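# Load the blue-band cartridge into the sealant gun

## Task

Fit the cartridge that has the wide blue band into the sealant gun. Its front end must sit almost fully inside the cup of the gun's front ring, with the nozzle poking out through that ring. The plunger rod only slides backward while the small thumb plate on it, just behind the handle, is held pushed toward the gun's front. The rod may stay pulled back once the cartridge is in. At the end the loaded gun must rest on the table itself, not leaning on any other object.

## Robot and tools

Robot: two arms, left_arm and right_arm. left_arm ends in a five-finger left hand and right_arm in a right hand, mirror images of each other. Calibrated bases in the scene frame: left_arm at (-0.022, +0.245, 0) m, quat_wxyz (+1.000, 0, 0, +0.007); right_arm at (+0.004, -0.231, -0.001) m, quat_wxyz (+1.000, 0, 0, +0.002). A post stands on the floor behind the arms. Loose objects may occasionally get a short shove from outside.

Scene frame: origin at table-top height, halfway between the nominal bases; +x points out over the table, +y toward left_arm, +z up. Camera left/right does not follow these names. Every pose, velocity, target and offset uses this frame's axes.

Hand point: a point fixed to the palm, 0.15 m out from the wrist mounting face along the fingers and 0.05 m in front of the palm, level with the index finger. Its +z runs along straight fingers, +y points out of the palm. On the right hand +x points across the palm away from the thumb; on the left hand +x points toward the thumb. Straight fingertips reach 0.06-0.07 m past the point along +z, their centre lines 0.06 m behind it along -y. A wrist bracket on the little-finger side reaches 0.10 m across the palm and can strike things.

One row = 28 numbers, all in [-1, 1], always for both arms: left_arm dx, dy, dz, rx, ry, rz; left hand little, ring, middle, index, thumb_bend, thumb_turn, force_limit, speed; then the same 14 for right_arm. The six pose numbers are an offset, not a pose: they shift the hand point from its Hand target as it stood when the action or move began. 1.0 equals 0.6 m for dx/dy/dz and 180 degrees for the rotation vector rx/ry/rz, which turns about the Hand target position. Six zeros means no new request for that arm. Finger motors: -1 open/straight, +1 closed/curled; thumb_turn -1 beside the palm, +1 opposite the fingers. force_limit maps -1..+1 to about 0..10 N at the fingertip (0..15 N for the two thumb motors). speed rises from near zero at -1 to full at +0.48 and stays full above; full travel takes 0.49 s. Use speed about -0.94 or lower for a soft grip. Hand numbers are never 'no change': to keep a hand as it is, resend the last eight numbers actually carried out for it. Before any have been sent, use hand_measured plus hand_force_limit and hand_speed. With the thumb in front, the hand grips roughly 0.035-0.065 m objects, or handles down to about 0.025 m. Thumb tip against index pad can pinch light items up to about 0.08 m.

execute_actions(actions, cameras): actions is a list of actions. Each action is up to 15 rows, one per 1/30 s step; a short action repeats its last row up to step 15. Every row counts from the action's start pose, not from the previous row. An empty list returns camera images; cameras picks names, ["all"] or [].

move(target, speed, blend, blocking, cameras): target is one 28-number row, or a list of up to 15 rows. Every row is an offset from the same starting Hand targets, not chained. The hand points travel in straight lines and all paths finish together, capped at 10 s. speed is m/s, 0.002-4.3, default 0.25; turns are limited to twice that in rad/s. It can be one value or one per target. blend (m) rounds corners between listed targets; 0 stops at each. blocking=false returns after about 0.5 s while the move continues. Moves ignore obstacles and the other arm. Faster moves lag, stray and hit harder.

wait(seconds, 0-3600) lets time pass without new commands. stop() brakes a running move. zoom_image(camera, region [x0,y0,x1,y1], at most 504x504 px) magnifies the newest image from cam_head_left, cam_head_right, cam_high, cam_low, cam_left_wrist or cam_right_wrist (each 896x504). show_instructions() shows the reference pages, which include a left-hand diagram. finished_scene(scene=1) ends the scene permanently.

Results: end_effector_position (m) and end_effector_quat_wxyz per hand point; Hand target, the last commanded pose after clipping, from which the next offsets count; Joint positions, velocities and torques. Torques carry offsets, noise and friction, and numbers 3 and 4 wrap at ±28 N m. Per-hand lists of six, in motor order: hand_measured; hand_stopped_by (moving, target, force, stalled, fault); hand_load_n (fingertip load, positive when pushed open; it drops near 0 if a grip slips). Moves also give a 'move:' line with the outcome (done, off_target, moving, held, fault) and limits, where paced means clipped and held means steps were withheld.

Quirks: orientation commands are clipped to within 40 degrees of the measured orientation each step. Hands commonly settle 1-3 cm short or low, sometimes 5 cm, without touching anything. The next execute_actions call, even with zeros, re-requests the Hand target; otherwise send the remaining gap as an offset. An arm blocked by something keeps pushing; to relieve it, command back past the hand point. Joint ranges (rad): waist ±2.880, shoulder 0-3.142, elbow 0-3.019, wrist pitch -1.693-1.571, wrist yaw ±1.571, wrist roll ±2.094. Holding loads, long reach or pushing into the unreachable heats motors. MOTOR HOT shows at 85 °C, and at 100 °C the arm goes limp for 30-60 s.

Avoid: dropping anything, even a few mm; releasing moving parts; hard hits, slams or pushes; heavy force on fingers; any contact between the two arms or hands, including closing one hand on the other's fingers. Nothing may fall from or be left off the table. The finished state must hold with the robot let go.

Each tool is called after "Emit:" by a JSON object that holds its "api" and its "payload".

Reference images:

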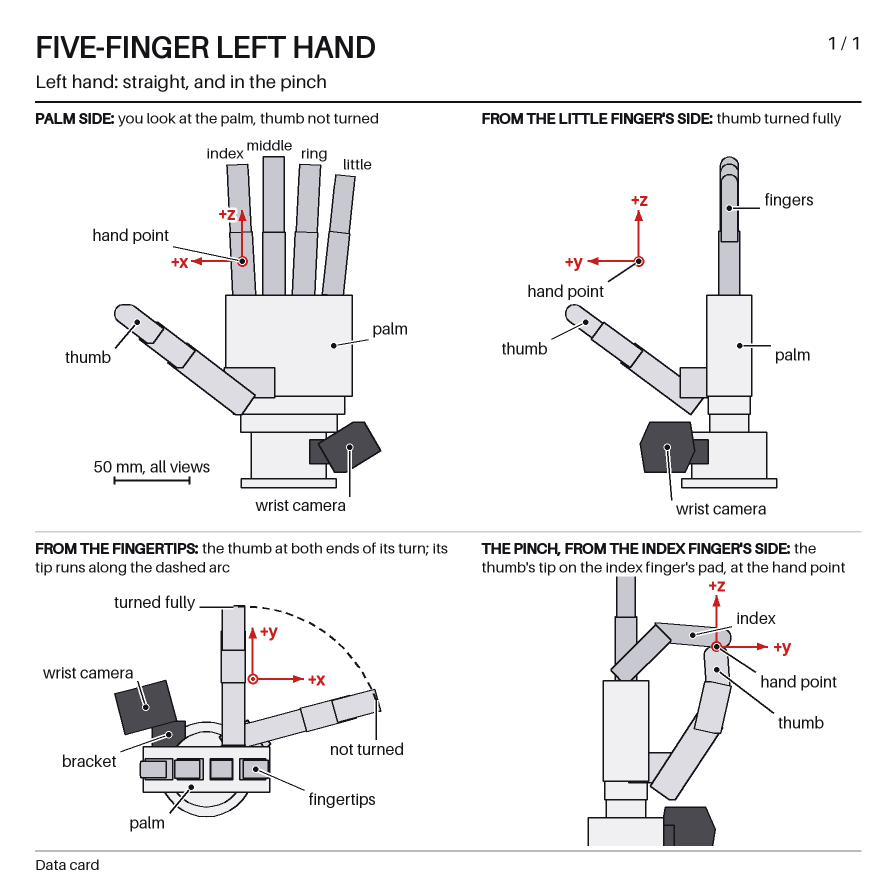

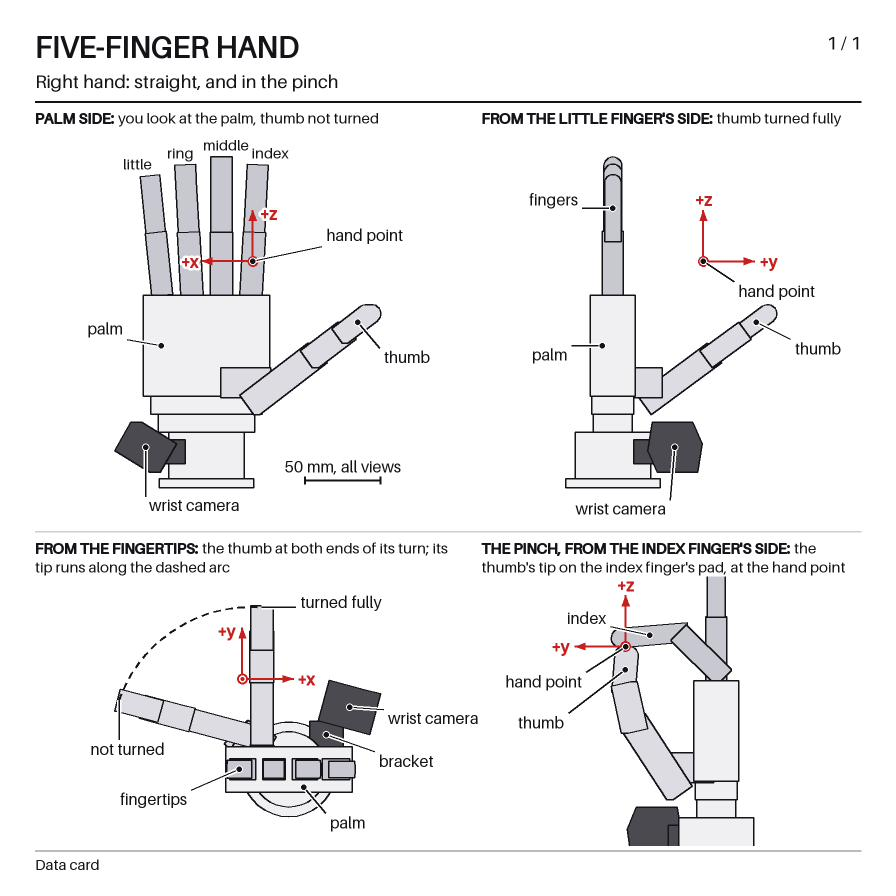

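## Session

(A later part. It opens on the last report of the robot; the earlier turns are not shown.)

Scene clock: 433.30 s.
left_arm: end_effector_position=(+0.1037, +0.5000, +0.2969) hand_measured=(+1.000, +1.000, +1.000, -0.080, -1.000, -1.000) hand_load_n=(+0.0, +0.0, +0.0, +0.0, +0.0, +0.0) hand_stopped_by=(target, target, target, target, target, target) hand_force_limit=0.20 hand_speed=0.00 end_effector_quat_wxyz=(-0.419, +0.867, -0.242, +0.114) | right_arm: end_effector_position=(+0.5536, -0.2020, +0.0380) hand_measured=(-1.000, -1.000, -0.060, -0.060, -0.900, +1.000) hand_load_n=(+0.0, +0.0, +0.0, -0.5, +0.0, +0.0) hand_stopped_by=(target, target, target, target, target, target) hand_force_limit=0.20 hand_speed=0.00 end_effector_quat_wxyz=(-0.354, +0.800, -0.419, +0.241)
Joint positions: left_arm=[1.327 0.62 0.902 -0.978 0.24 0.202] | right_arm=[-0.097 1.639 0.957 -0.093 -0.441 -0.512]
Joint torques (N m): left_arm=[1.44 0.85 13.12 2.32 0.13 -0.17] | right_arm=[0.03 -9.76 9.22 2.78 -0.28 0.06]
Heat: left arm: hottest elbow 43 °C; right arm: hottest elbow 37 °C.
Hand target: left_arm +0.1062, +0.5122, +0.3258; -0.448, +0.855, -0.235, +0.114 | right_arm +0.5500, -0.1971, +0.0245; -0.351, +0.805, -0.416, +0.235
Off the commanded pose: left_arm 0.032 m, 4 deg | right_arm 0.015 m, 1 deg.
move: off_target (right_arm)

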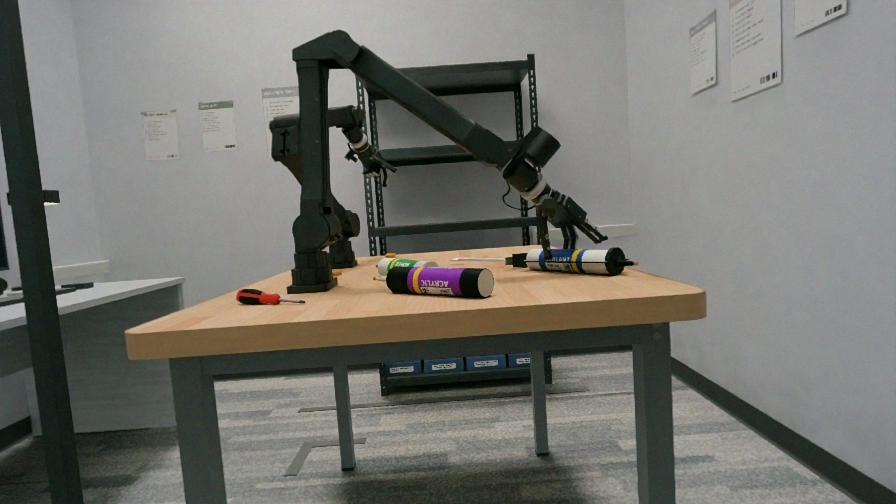

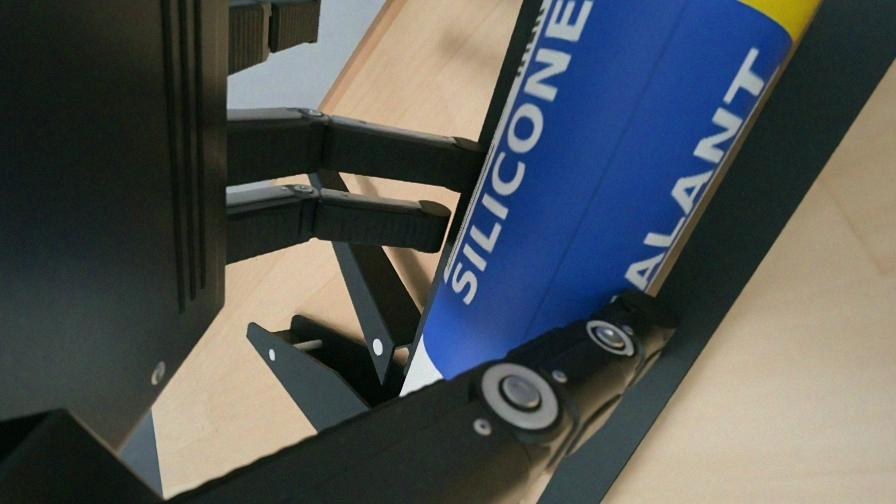

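Emit:
{"api": "move", "payload": {"target": [0,0,0,0,0,0,1,1,1,-0.08,-1,-1,0.2,0,0.0,0.0,0.0,0,0,0,-1,-1,0.1,0.1,-0.4,1,0.3,-0.85], "speed": 0.03, "cameras": ["cam_low","cam_right_wrist"]}}

Emit:
{"api": "zoom_image", "payload": {"camera": "cam_low", "region": [510, 205, 650, 290]}}

Scene clock: 434.20 s.
left_arm: end_effector_position=(+0.1037, +0.5000, +0.2969) hand_measured=(+1.000, +1.000, +1.000, -0.080, -1.000, -1.000) hand_load_n=(+0.0, +0.5, +0.0, +0.0, +0.0, -0.5) hand_stopped_by=(target, target, target, target, target, target) hand_force_limit=0.20 hand_speed=0.00 end_effector_quat_wxyz=(-0.419, +0.867, -0.242, +0.114) | right_arm: end_effector_position=(+0.5537, -0.2022, +0.0376) hand_measured=(-1.000, -1.000, +0.048, +0.100, -0.844, +1.000) hand_load_n=(+0.0, +0.0, +6.5, +2.0, +11.0, +1.5) hand_stopped_by=(target, target, force, target, force, target) hand_force_limit=0.30 hand_speed=-0.85 end_effector_quat_wxyz=(-0.354, +0.800, -0.419, +0.242)
Joint positions: left_arm=[1.327 0.62 0.902 -0.978 0.24 0.202] | right_arm=[-0.097 1.639 0.957 -0.092 -0.44 -0.512]
Joint torques (N m): left_arm=[1.03 0.03 13.09 2.22 0.05 -0.19] | right_arm=[0.03 -9.7 9.22 2.76 -0.3 0.06]
Heat: left arm: hottest elbow 43 °C; right arm: hottest elbow 37 °C.
Hand target: left_arm +0.1062, +0.5122, +0.3258; -0.448, +0.855, -0.235, +0.114 | right_arm +0.5500, -0.1971, +0.0246; -0.351, +0.805, -0.416, +0.235
Off the commanded pose: left_arm 0.032 m, 4 deg | right_arm 0.015 m, 1 deg.
move: done

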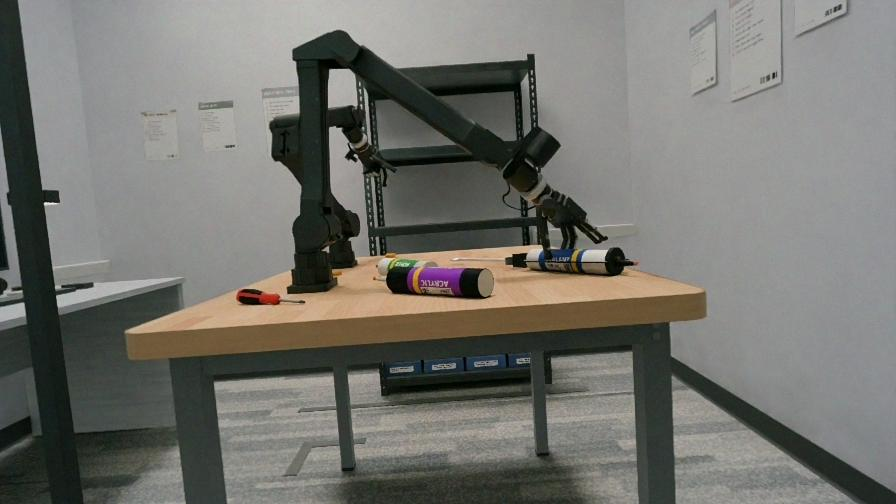

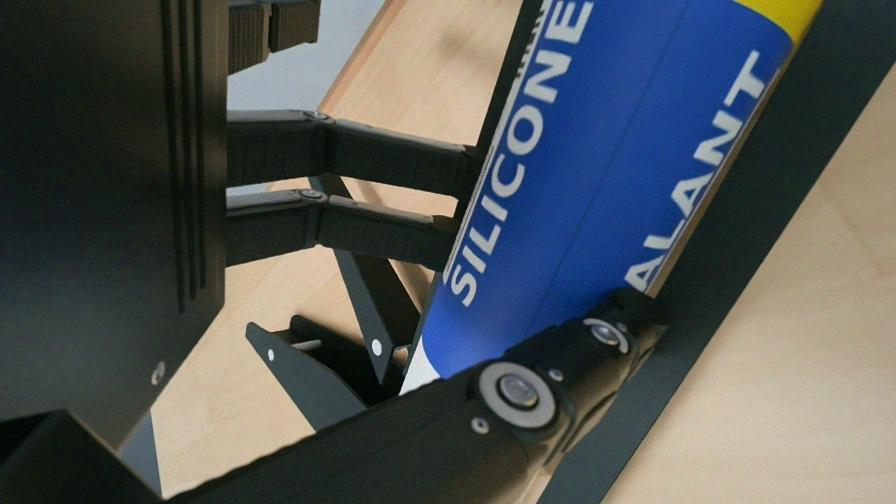

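Scaled by 3.600 from the camera's image (finer frame: 1280x720).

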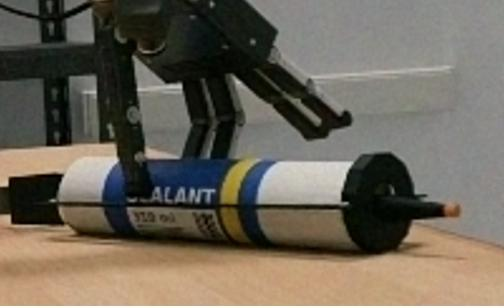

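Emit:
{"api": "move", "payload": {"target": [0,0,0,0,0,0,1,1,1,-0.08,-1,-1,0.2,0,0.02,0.0,0.035,0,0,0,-1,-1,0.1,0.18,-0.4,1,0.3,-0.85], "speed": 0.03, "cameras": ["cam_low","cam_right_wrist"]}}

Emit:
{"api": "zoom_image", "payload": {"camera": "cam_low", "region": [510, 205, 650, 290]}}

Scene clock: 435.63 s.
left_arm: end_effector_position=(+0.1037, +0.5000, +0.2969) hand_measured=(+1.000, +1.000, +1.000, -0.080, -1.000, -1.000) hand_load_n=(+0.0, +0.0, +0.0, +0.0, +0.0, -0.5) hand_stopped_by=(target, target, target, target, target, target) hand_force_limit=0.20 hand_speed=0.00 end_effector_quat_wxyz=(-0.419, +0.867, -0.242, +0.114) | right_arm: end_effector_position=(+0.5510, -0.2020, +0.0371) hand_measured=(-1.000, -1.000, +0.048, +0.124, -0.846, +1.000) hand_load_n=(+0.0, +0.0, +5.0, +6.0, +13.5, +0.0) hand_stopped_by=(target, target, force, force, force, target) hand_force_limit=0.30 hand_speed=-0.85 end_effector_quat_wxyz=(-0.349, +0.803, -0.422, +0.233)
Joint positions: left_arm=[1.327 0.62 0.902 -0.978 0.24 0.202] | right_arm=[-0.096 1.639 0.966 -0.123 -0.437 -0.515]
Joint torques (N m): left_arm=[0.67 0.32 13.18 2.3 0.11 -0.19] | right_arm=[0.15 -10.46 13.49 1.22 -0.36 0.12]
Heat: left arm: hottest elbow 43 °C; right arm: hottest elbow 37 °C.
Hand target: left_arm +0.1062, +0.5122, +0.3258; -0.448, +0.855, -0.235, +0.114 | right_arm +0.5620, -0.1971, +0.0456; -0.351, +0.805, -0.416, +0.235
Off the commanded pose: left_arm 0.032 m, 4 deg | right_arm 0.015 m, 1 deg.
move: off_target (right_arm)

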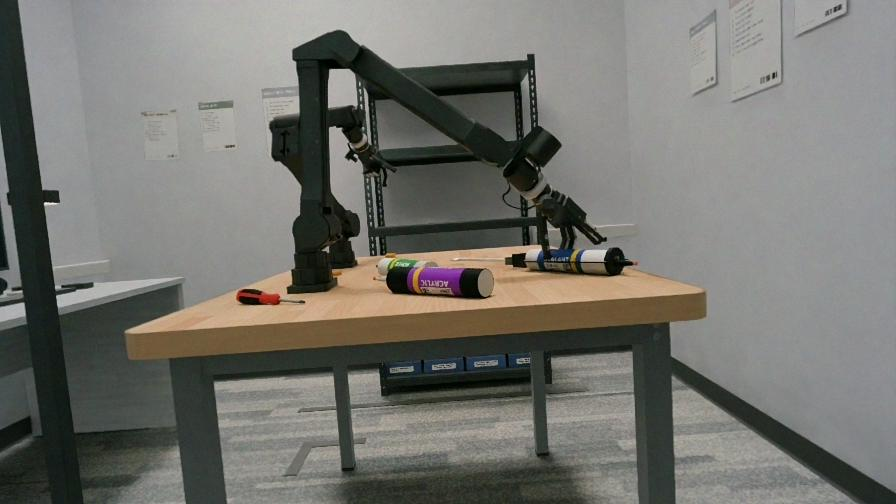

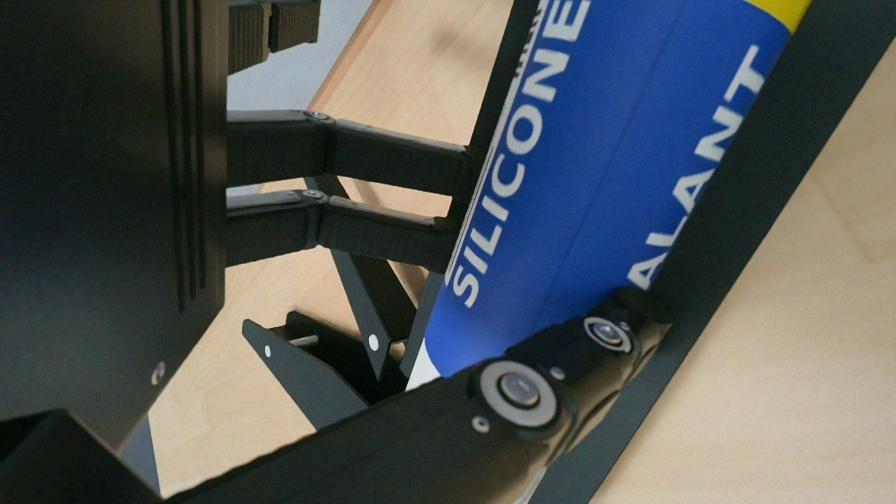

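Scaled by 3.600 from the camera's image (finer frame: 1280x720).

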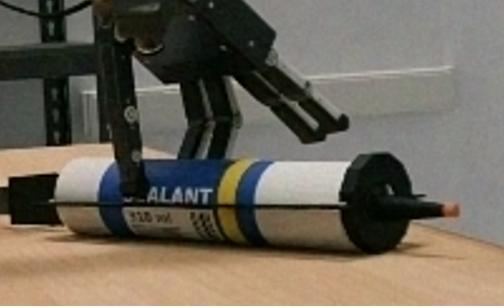

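Emit:
{"api": "move", "payload": {"target": [0,0,0,0,0,0,1,1,1,-0.08,-1,-1,0.2,0,0.018,0.0,0.033,0,0,0,-1,-1,0.1,0.18,-0.4,1,0.3,-0.85], "speed": 0.03, "cameras": ["cam_low","cam_right_wrist"]}}

Emit:
{"api": "zoom_image", "payload": {"camera": "cam_low", "region": [510, 205, 650, 290]}}

Scene clock: 437.07 s.
left_arm: end_effector_position=(+0.1037, +0.5000, +0.2969) hand_measured=(+1.000, +1.000, +1.000, -0.080, -1.000, -1.000) hand_load_n=(+0.0, +0.0, +0.0, +0.0, +0.0, +0.0) hand_stopped_by=(target, target, target, target, target, target) hand_force_limit=0.20 hand_speed=0.00 end_effector_quat_wxyz=(-0.419, +0.867, -0.242, +0.114) | right_arm: end_effector_position=(+0.5509, -0.2011, +0.0433) hand_measured=(-1.000, -1.000, +0.048, +0.124, -0.842, +1.000) hand_load_n=(-0.5, +0.0, +0.0, +0.0, +0.0, +0.0) hand_stopped_by=(target, target, force, force, force, target) hand_force_limit=0.30 hand_speed=-0.85 end_effector_quat_wxyz=(-0.341, +0.808, -0.428, +0.218)
Joint positions: left_arm=[1.327 0.62 0.902 -0.978 0.24 0.202] | right_arm=[-0.093 1.639 1.002 -0.196 -0.434 -0.515]
Joint torques (N m): left_arm=[1.03 -0.32 13.09 2.32 0.11 -0.15] | right_arm=[-0.03 -11.4 15.12 1.72 -0.44 0.13]
Heat: left arm: hottest elbow 43 °C; right arm: hottest elbow 37 °C.
Hand target: left_arm +0.1062, +0.5122, +0.3258; -0.448, +0.855, -0.235, +0.114 | right_arm +0.5727, -0.1973, +0.0653; -0.351, +0.805, -0.416, +0.235
Off the commanded pose: left_arm 0.032 m, 4 deg | right_arm 0.031 m, 3 deg.
move: off_target (right_arm)

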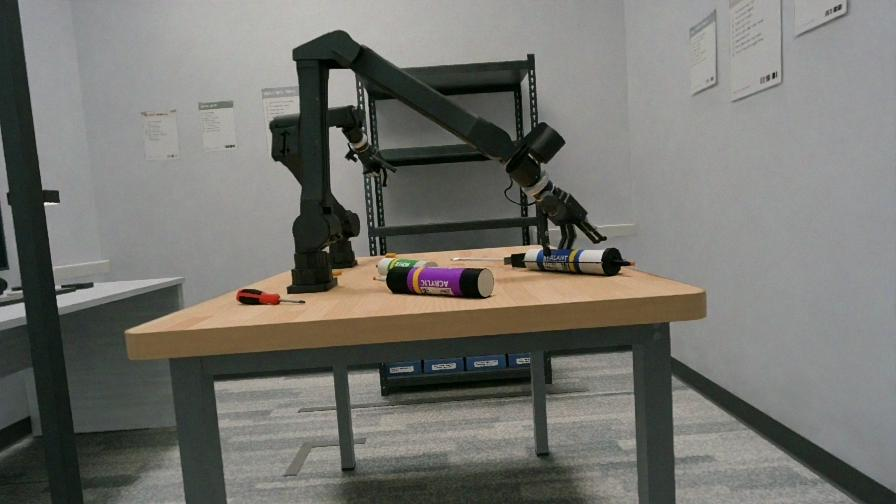

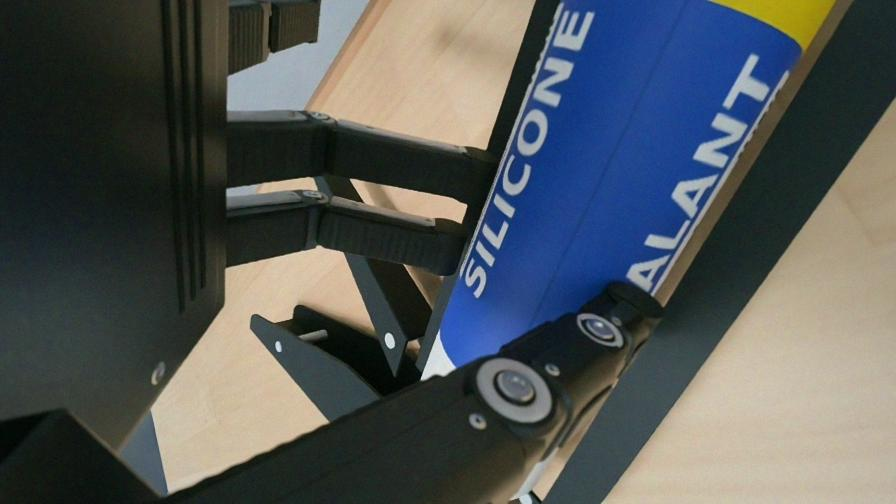

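Scaled by 3.600 from the camera's image (finer frame: 1280x720).

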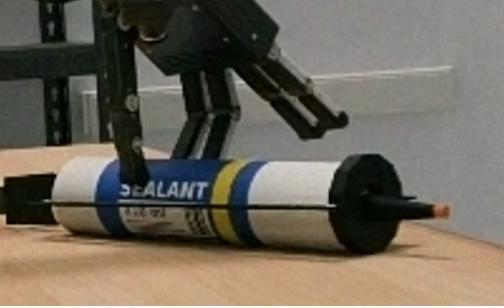

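Emit:
{"api": "move", "payload": {"target": [[0,0,0,0,0,0,1,1,1,-0.08,-1,-1,0.2,0,0,0,0,0,0,0,-1,-1,-0.06,-0.06,-0.9,1,0.2,-0.6],[0,0,0,0,0,0,1,1,1,-0.08,-1,-1,0.2,0,0.042,-0.07,0.01,0,0,0,-1,-1,-0.06,-0.06,-0.9,1,0.2,-0.6]], "speed": 0.06, "cameras": ["cam_low","cam_right_wrist"]}}

Emit:
{"api": "zoom_image", "payload": {"camera": "cam_low", "region": [510, 205, 650, 290]}}

Scene clock: 440.00 s.
left_arm: end_effector_position=(+0.1037, +0.5000, +0.2969) hand_measured=(+1.000, +1.000, +1.000, -0.080, -1.000, -1.000) hand_load_n=(+0.0, +0.0, +0.0, +0.0, +0.0, +0.0) hand_stopped_by=(target, target, target, target, target, target) hand_force_limit=0.20 hand_speed=0.00 end_effector_quat_wxyz=(-0.419, +0.867, -0.242, +0.114) | right_arm: end_effector_position=(+0.5778, -0.2319, +0.0608) hand_measured=(-1.000, -1.000, -0.060, -0.060, -0.900, +1.000) hand_load_n=(+0.0, +0.0, +0.0, +0.0, +0.0, +0.0) hand_stopped_by=(target, target, target, target, target, target) hand_force_limit=0.20 hand_speed=-0.60 end_effector_quat_wxyz=(-0.349, +0.806, -0.424, +0.222)
Joint positions: left_arm=[1.327 0.62 0.902 -0.978 0.24 0.202] | right_arm=[-0.154 1.679 1.105 -0.266 -0.486 -0.563]
Joint torques (N m): left_arm=[1.32 -0.15 13.31 2.37 0.11 -0.11] | right_arm=[-1.44 -10.58 15.58 1.7 -0.54 0.01]
Heat: left arm: hottest elbow 43 °C; right arm: hottest elbow 37 °C.
Hand target: left_arm +0.1062, +0.5122, +0.3258; -0.448, +0.855, -0.235, +0.114 | right_arm +0.5980, -0.2392, +0.0711; -0.351, +0.805, -0.416, +0.235
Off the commanded pose: left_arm 0.032 m, 4 deg | right_arm 0.024 m, 2 deg.
move: off_target (right_arm)

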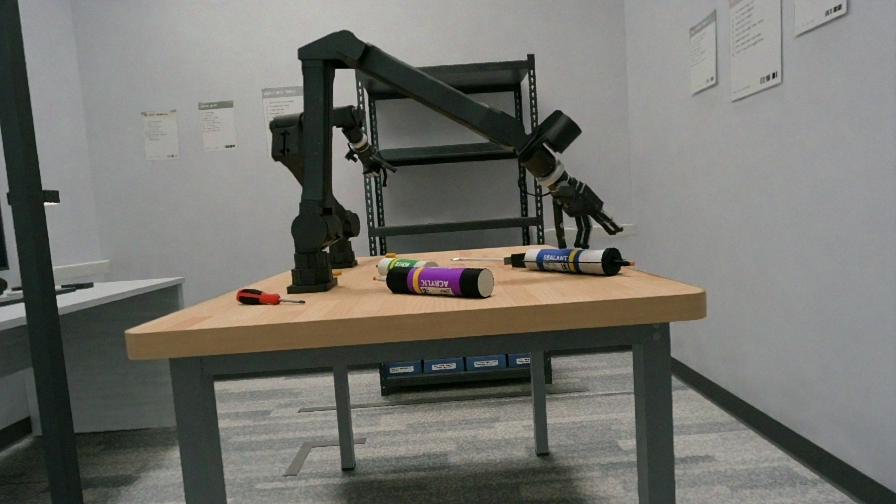

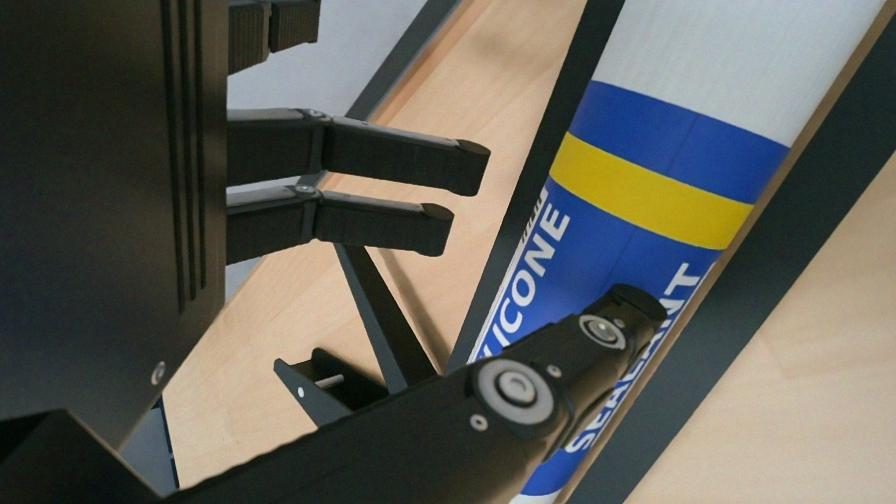

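Scaled by 3.600 from the camera's image (finer frame: 1280x720).

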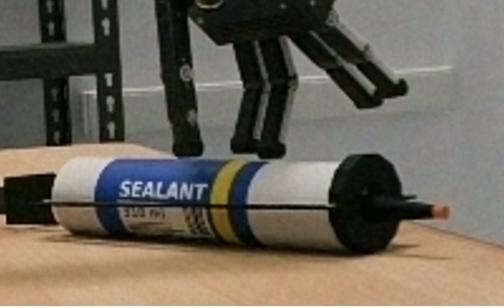

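Emit:
{"api": "move", "payload": {"target": [[0,0,0,0,0,0,1,1,1,-0.08,-1,-1,0.2,0,0,-0.0142,0,0,0,0,-1,-1,-0.06,-0.06,-0.9,1,0.2,-0.6],[0,0,0,0,0,0,1,1,1,-0.08,-1,-1,0.2,0,-0.037,-0.0142,-0.05,0,0,0,-1,-1,-0.06,-0.06,-0.9,1,0.2,-0.6]], "speed": 0.05, "cameras": ["cam_low","cam_right_wrist"]}}

Emit:
{"api": "zoom_image", "payload": {"camera": "cam_low", "region": [510, 205, 650, 290]}}

Scene clock: 442.30 s.
left_arm: end_effector_position=(+0.1037, +0.5000, +0.2969) hand_measured=(+1.000, +1.000, +1.000, -0.080, -1.000, -1.000) hand_load_n=(+0.0, +0.0, +0.0, +0.0, +0.0, +0.0) hand_stopped_by=(target, target, target, target, target, target) hand_force_limit=0.20 hand_speed=0.00 end_effector_quat_wxyz=(-0.419, +0.867, -0.242, +0.114) | right_arm: end_effector_position=(+0.5782, -0.2420, +0.0540) hand_measured=(-1.000, -1.000, -0.060, -0.060, -0.900, +1.000) hand_load_n=(+0.0, +0.0, +0.0, +0.0, +0.0, +0.0) hand_stopped_by=(target, target, target, target, target, target) hand_force_limit=0.20 hand_speed=-0.60 end_effector_quat_wxyz=(-0.354, +0.804, -0.415, +0.237)
Joint positions: left_arm=[1.327 0.62 0.902 -0.978 0.24 0.202] | right_arm=[-0.174 1.683 1.077 -0.207 -0.503 -0.584]
Joint torques (N m): left_arm=[0.85 -0.15 13.08 2.4 0.13 -0.14] | right_arm=[-1.73 -10.7 9.7 2.73 -0.54 0]
Heat: left arm: hottest elbow 43 °C; right arm: hottest elbow 37 °C.
Hand target: left_arm +0.1062, +0.5122, +0.3258; -0.448, +0.855, -0.235, +0.114 | right_arm +0.5759, -0.2477, +0.0412; -0.351, +0.805, -0.416, +0.235
Off the commanded pose: left_arm 0.032 m, 4 deg | right_arm 0.014 m, 1 deg.
move: off_target (right_arm)

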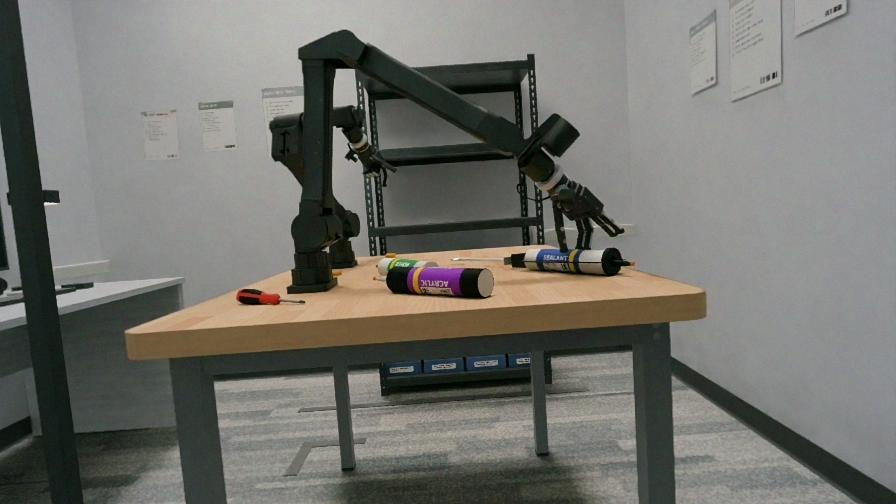

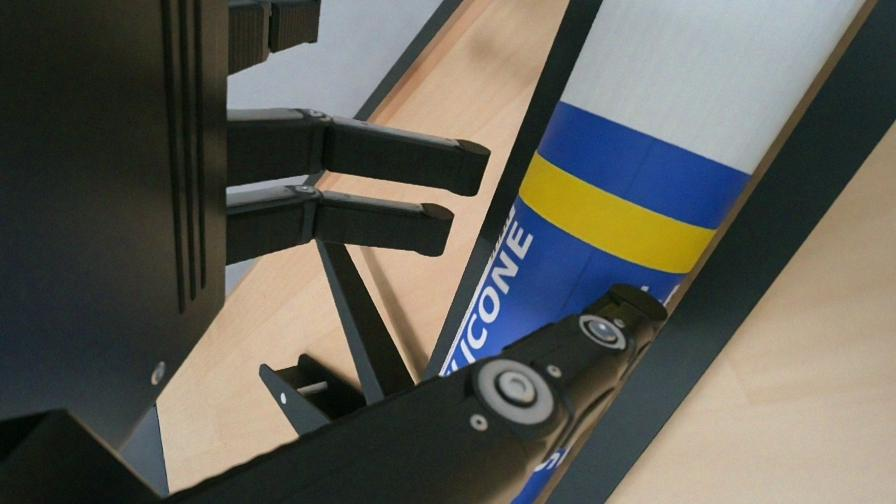

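Scaled by 3.600 from the camera's image (finer frame: 1280x720).

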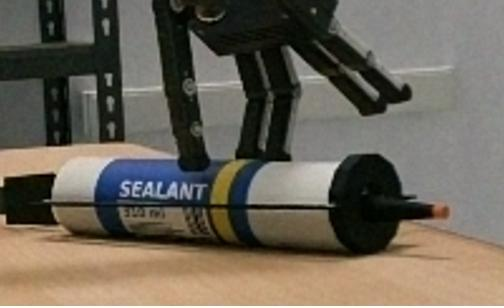

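Emit:
{"api": "move", "payload": {"target": [0,0,0,0,0,0,1,1,1,-0.08,-1,-1,0.2,0,0,0,-0.032,0,0,0,-1,-1,-0.06,-0.06,-0.9,1,0.2,-0.6], "speed": 0.05, "cameras": ["cam_low","cam_right_wrist"]}}

Emit:
{"api": "zoom_image", "payload": {"camera": "cam_low", "region": [510, 205, 650, 290]}}

Scene clock: 443.30 s.
left_arm: end_effector_position=(+0.1037, +0.5000, +0.2969) hand_measured=(+1.000, +1.000, +1.000, -0.080, -1.000, -1.000) hand_load_n=(+0.0, +0.0, +0.0, +0.0, +0.0, +0.0) hand_stopped_by=(target, target, target, target, target, target) hand_force_limit=0.20 hand_speed=0.00 end_effector_quat_wxyz=(-0.419, +0.867, -0.242, +0.114) | right_arm: end_effector_position=(+0.5791, -0.2420, +0.0385) hand_measured=(-1.000, -1.000, -0.060, -0.060, -0.900, +1.000) hand_load_n=(+0.0, +0.0, +0.0, +0.0, +0.5, +0.0) hand_stopped_by=(target, target, target, target, target, target) hand_force_limit=0.20 hand_speed=-0.60 end_effector_quat_wxyz=(-0.356, +0.803, -0.413, +0.239)
Joint positions: left_arm=[1.327 0.62 0.902 -0.978 0.24 0.202] | right_arm=[-0.175 1.709 1.06 -0.159 -0.505 -0.584]
Joint torques (N m): left_arm=[1.44 -0.21 13.42 2.43 0.11 -0.17] | right_arm=[-1.67 -10.46 9.29 2.82 -0.43 0]
Heat: left arm: hottest elbow 43 °C; right arm: hottest elbow 37 °C.
Hand target: left_arm +0.1062, +0.5122, +0.3258; -0.448, +0.855, -0.235, +0.114 | right_arm +0.5758, -0.2477, +0.0220; -0.351, +0.805, -0.416, +0.235
Off the commanded pose: left_arm 0.032 m, 4 deg | right_arm 0.018 m, 1 deg.
move: off_target (right_arm)

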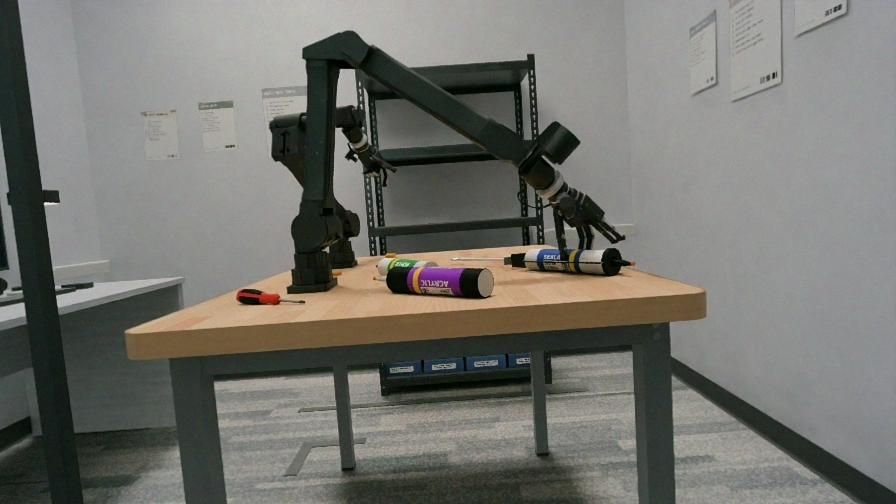

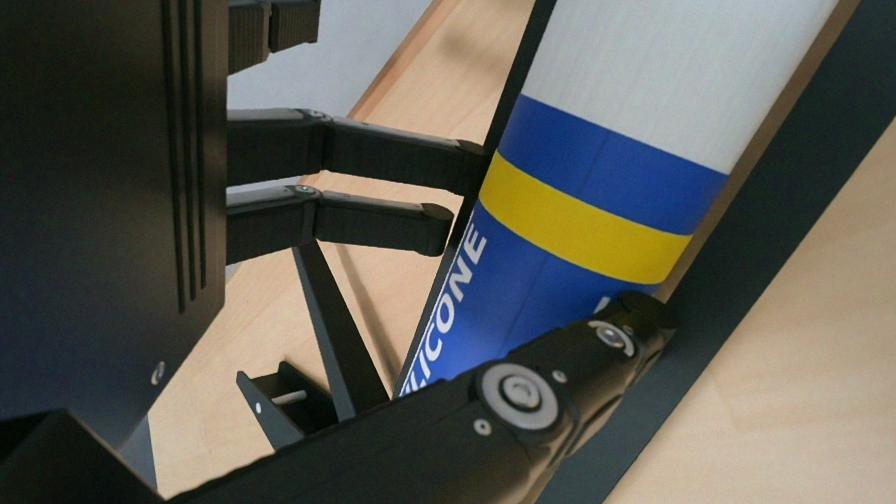

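Scaled by 3.600 from the camera's image (finer frame: 1280x720).

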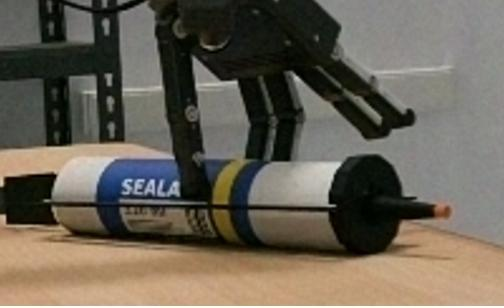

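Emit:
{"api": "move", "payload": {"target": [[0,0,0,0,0,0,1,1,1,-0.08,-1,-1,0.2,0,0,0,-0.005,0,0,0,-1,-1,0.05,0.08,-0.85,1,0.3,-0.85],[0,0,0,0,0,0,1,1,1,-0.08,-1,-1,0.2,0,0,0,-0.006,0,0,0,-1,-1,0.2,0.2,-0.4,1,0.5,-0.85]], "speed": 0.05, "cameras": ["cam_low","cam_right_wrist"]}}

Emit:
{"api": "zoom_image", "payload": {"camera": "cam_low", "region": [510, 205, 650, 290]}}

Scene clock: 444.80 s.
left_arm: end_effector_position=(+0.1037, +0.5000, +0.2969) hand_measured=(+1.000, +1.000, +1.000, -0.080, -1.000, -1.000) hand_load_n=(+0.5, +0.0, +0.0, +0.0, +0.0, +0.0) hand_stopped_by=(target, target, target, target, target, target) hand_force_limit=0.20 hand_speed=0.00 end_effector_quat_wxyz=(-0.419, +0.867, -0.242, +0.114) | right_arm: end_effector_position=(+0.5812, -0.2426, +0.0374) hand_measured=(-1.000, -1.000, +0.058, +0.144, -0.850, +1.000) hand_load_n=(+0.0, +0.0, +3.0, +9.0, +17.0, +0.0) hand_stopped_by=(target, target, force, force, force, target) hand_force_limit=0.50 hand_speed=-0.85 end_effector_quat_wxyz=(-0.357, +0.803, -0.412, +0.242)
Joint positions: left_arm=[1.327 0.62 0.902 -0.978 0.24 0.202] | right_arm=[-0.175 1.713 1.06 -0.148 -0.506 -0.584]
Joint torques (N m): left_arm=[1.14 0.62 13.04 2.32 0.14 -0.11] | right_arm=[-1.55 -10.34 8.99 2.76 -0.4 0.01]
Heat: left arm: hottest elbow 43 °C; right arm: hottest elbow 37 °C.
Hand target: left_arm +0.1062, +0.5122, +0.3258; -0.448, +0.855, -0.235, +0.114 | right_arm +0.5757, -0.2476, +0.0183; -0.351, +0.805, -0.417, +0.235
Off the commanded pose: left_arm 0.032 m, 4 deg | right_arm 0.020 m, 1 deg.
move: off_target (right_arm); target 2's new numbers were sent with right_arm's hand 0.021 m and 1 deg from that target

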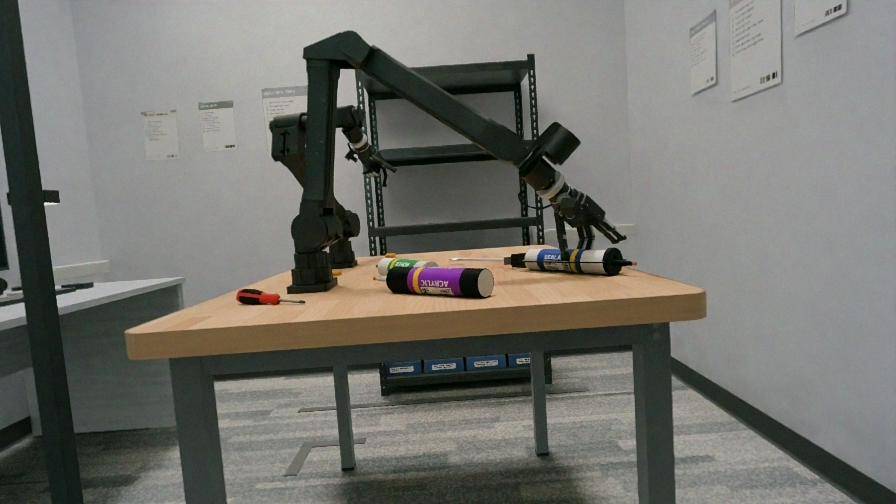

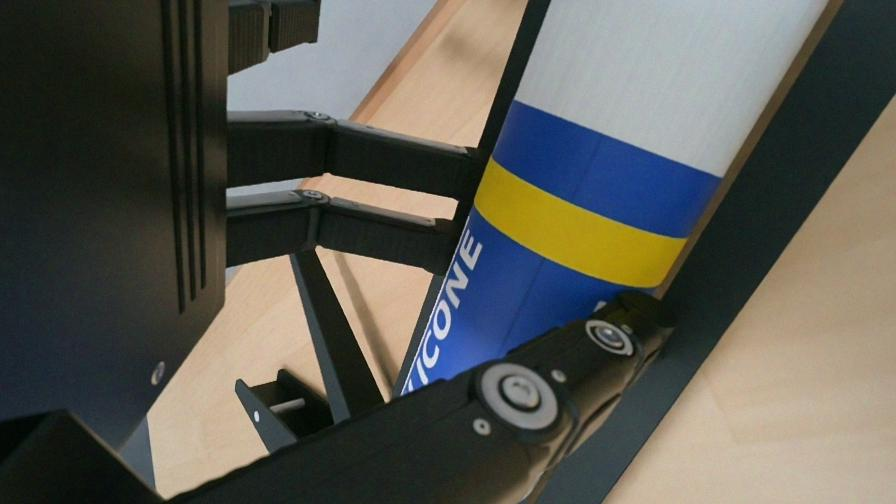

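Scaled by 3.600 from the camera's image (finer frame: 1280x720).

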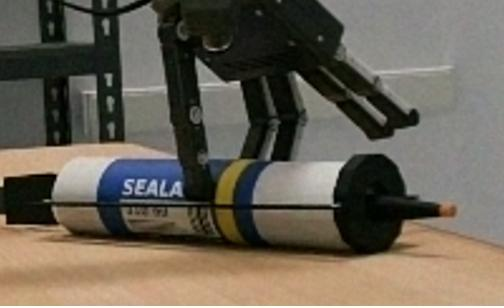

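Emit:
{"api": "move", "payload": {"target": [0,0,0,0,0,0,1,1,1,-0.08,-1,-1,0.2,0,0.04,0,0.066,0,0,0,-1,-1,0.2,0.2,-0.4,1,0.5,-0.85], "speed": 0.03, "cameras": ["cam_low","cam_right_wrist"]}}

Emit:
{"api": "zoom_image", "payload": {"camera": "cam_low", "region": [510, 205, 650, 290]}}

Scene clock: 447.17 s.
left_arm: end_effector_position=(+0.1037, +0.5000, +0.2969) hand_measured=(+1.000, +1.000, +1.000, -0.080, -1.000, -1.000) hand_load_n=(+0.0, +0.0, +0.0, +0.0, +0.0, +0.0) hand_stopped_by=(target, target, target, target, target, target) hand_force_limit=0.20 hand_speed=0.00 end_effector_quat_wxyz=(-0.419, +0.867, -0.242, +0.114) | right_arm: end_effector_position=(+0.5784, -0.2434, +0.0427) hand_measured=(-1.000, -1.000, +0.060, +0.146, -0.846, +1.000) hand_load_n=(+0.0, +0.0, +0.0, +0.0, +0.5, +0.0) hand_stopped_by=(target, target, force, force, force, target) hand_force_limit=0.50 hand_speed=-0.85 end_effector_quat_wxyz=(-0.346, +0.807, -0.424, +0.219)
Joint positions: left_arm=[1.327 0.62 0.902 -0.978 0.24 0.202] | right_arm=[-0.175 1.715 1.103 -0.245 -0.499 -0.585]
Joint torques (N m): left_arm=[0.91 -0.03 12.94 2.3 0.09 -0.12] | right_arm=[-0.91 -11.63 15.25 1.77 -0.47 0.09]
Heat: left arm: hottest elbow 43 °C; right arm: hottest elbow 37 °C.
Hand target: left_arm +0.1062, +0.5122, +0.3258; -0.448, +0.855, -0.235, +0.114 | right_arm +0.5998, -0.2476, +0.0580; -0.351, +0.805, -0.416, +0.235
Off the commanded pose: left_arm 0.032 m, 4 deg | right_arm 0.027 m, 2 deg.
move: off_target (right_arm)

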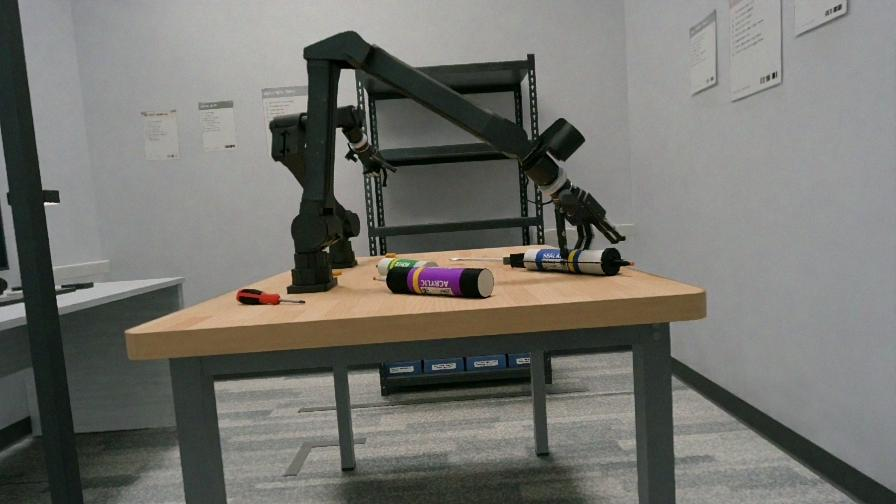

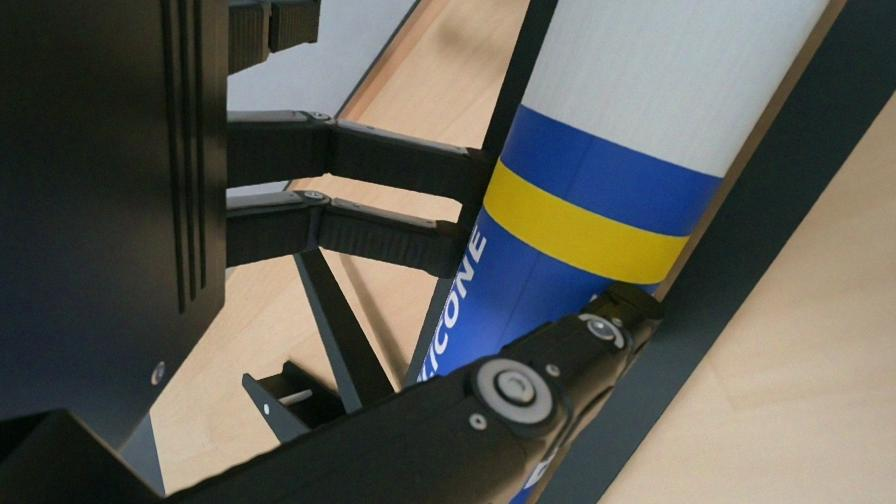

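Scaled by 3.600 from the camera's image (finer frame: 1280x720).

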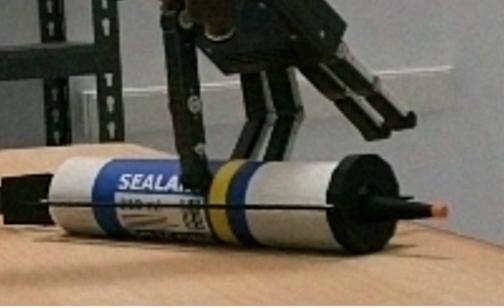

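Emit:
{"api": "move", "payload": {"target": [[0,0,0,0,0,0,1,1,1,-0.08,-1,-1,0.2,0,0,0,0,0,0,0,-1,-1,-0.06,-0.06,-0.9,1,0.2,-0.6],[0,0,0,0,0,0,1,1,1,-0.08,-1,-1,0.2,0,0,0,0.1,0,0,0,-1,-1,-0.06,-0.06,-0.9,1,0.2,-0.6]], "speed": 0.08, "cameras": ["cam_low","cam_high","cam_right_wrist"]}}

Emit:
{"api": "zoom_image", "payload": {"camera": "cam_high", "region": [305, 200, 425, 270]}}

Emit:
{"api": "zoom_image", "payload": {"camera": "cam_low", "region": [585, 235, 645, 285]}}

Scene clock: 451.63 s.
left_arm: end_effector_position=(+0.1037, +0.5000, +0.2969) hand_measured=(+1.000, +1.000, +1.000, -0.080, -1.000, -1.000) hand_load_n=(+0.0, +0.0, +0.0, +0.0, +0.0, +0.0) hand_stopped_by=(target, target, target, target, target, target) hand_force_limit=0.20 hand_speed=0.00 end_effector_quat_wxyz=(-0.419, +0.867, -0.242, +0.114) | right_arm: end_effector_position=(+0.5804, -0.2437, +0.0923) hand_measured=(-1.000, -1.000, -0.060, -0.060, -0.900, +1.000) hand_load_n=(+0.0, +0.0, +0.0, +0.0, +0.0, +0.0) hand_stopped_by=(target, target, target, target, target, target) hand_force_limit=0.20 hand_speed=-0.60 end_effector_quat_wxyz=(-0.345, +0.808, -0.427, +0.213)
Joint positions: left_arm=[1.327 0.62 0.902 -0.978 0.24 0.202] | right_arm=[-0.175 1.656 1.18 -0.395 -0.499 -0.585]
Joint torques (N m): left_arm=[0.91 -0.09 13.2 2.3 0.07 -0.19] | right_arm=[-0.85 -12.57 15.94 1.57 -0.47 0.09]
Heat: left arm: hottest elbow 43 °C; right arm: hottest elbow 37 °C.
Hand target: left_arm +0.1062, +0.5122, +0.3258; -0.448, +0.855, -0.235, +0.114 | right_arm +0.5998, -0.2476, +0.1181; -0.351, +0.805, -0.416, +0.235
Off the commanded pose: left_arm 0.032 m, 4 deg | right_arm 0.032 m, 3 deg.
move: off_target (right_arm)
Images, in order (width x height): cam_high 896x504, cam_low 896x504, cam_right_wrist 896x504.

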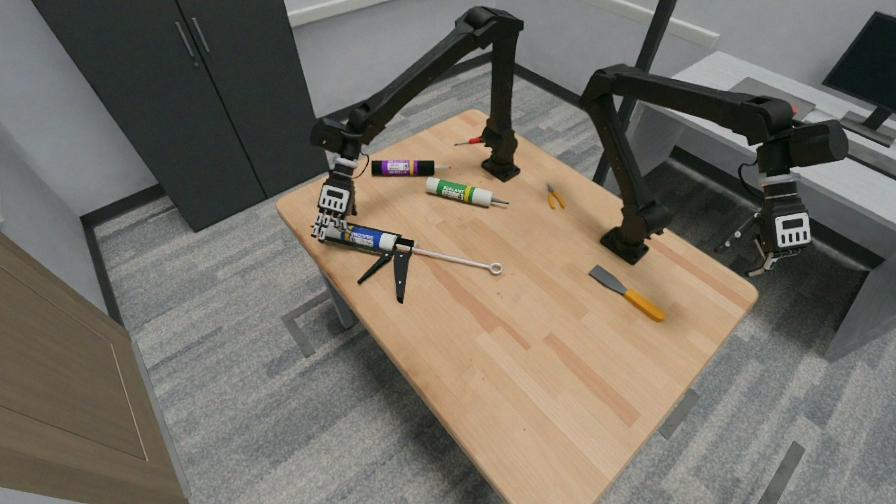

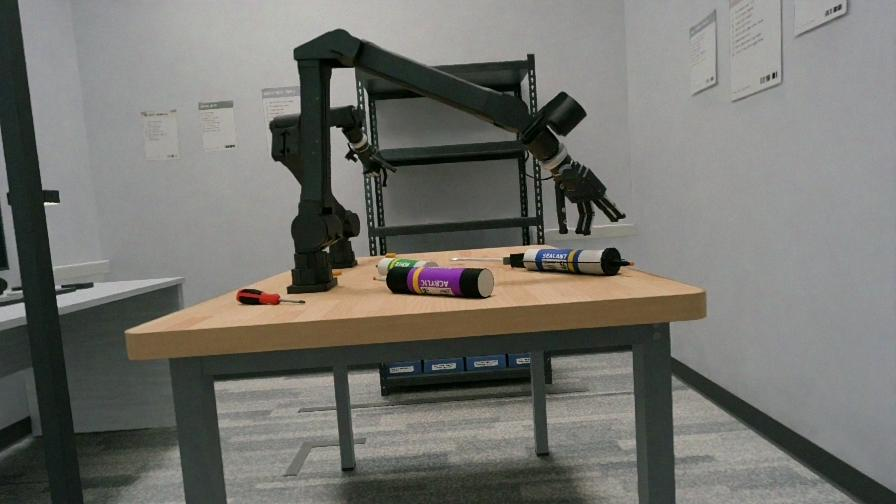

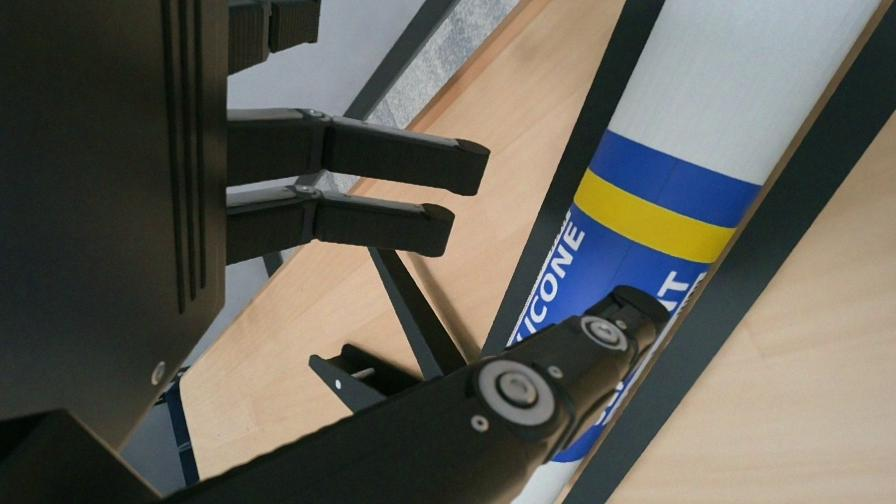

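Scaled by 4.200 from the camera's image (finer frame: 1280x720).

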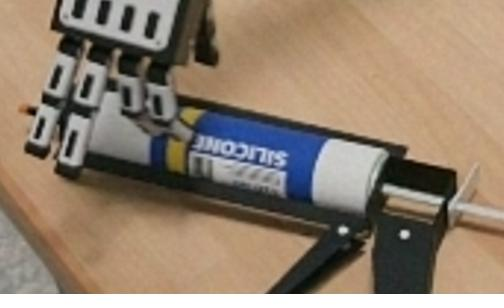

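Scaled by 8.400 from the camera's image (finer frame: 1280x720).

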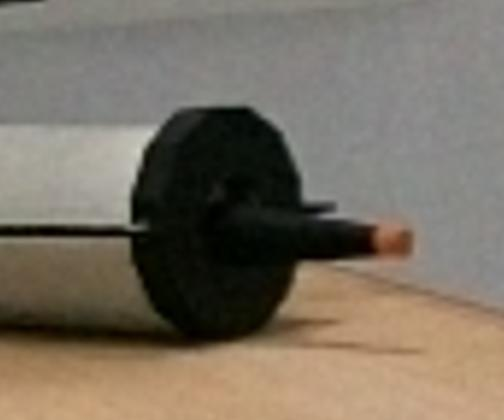

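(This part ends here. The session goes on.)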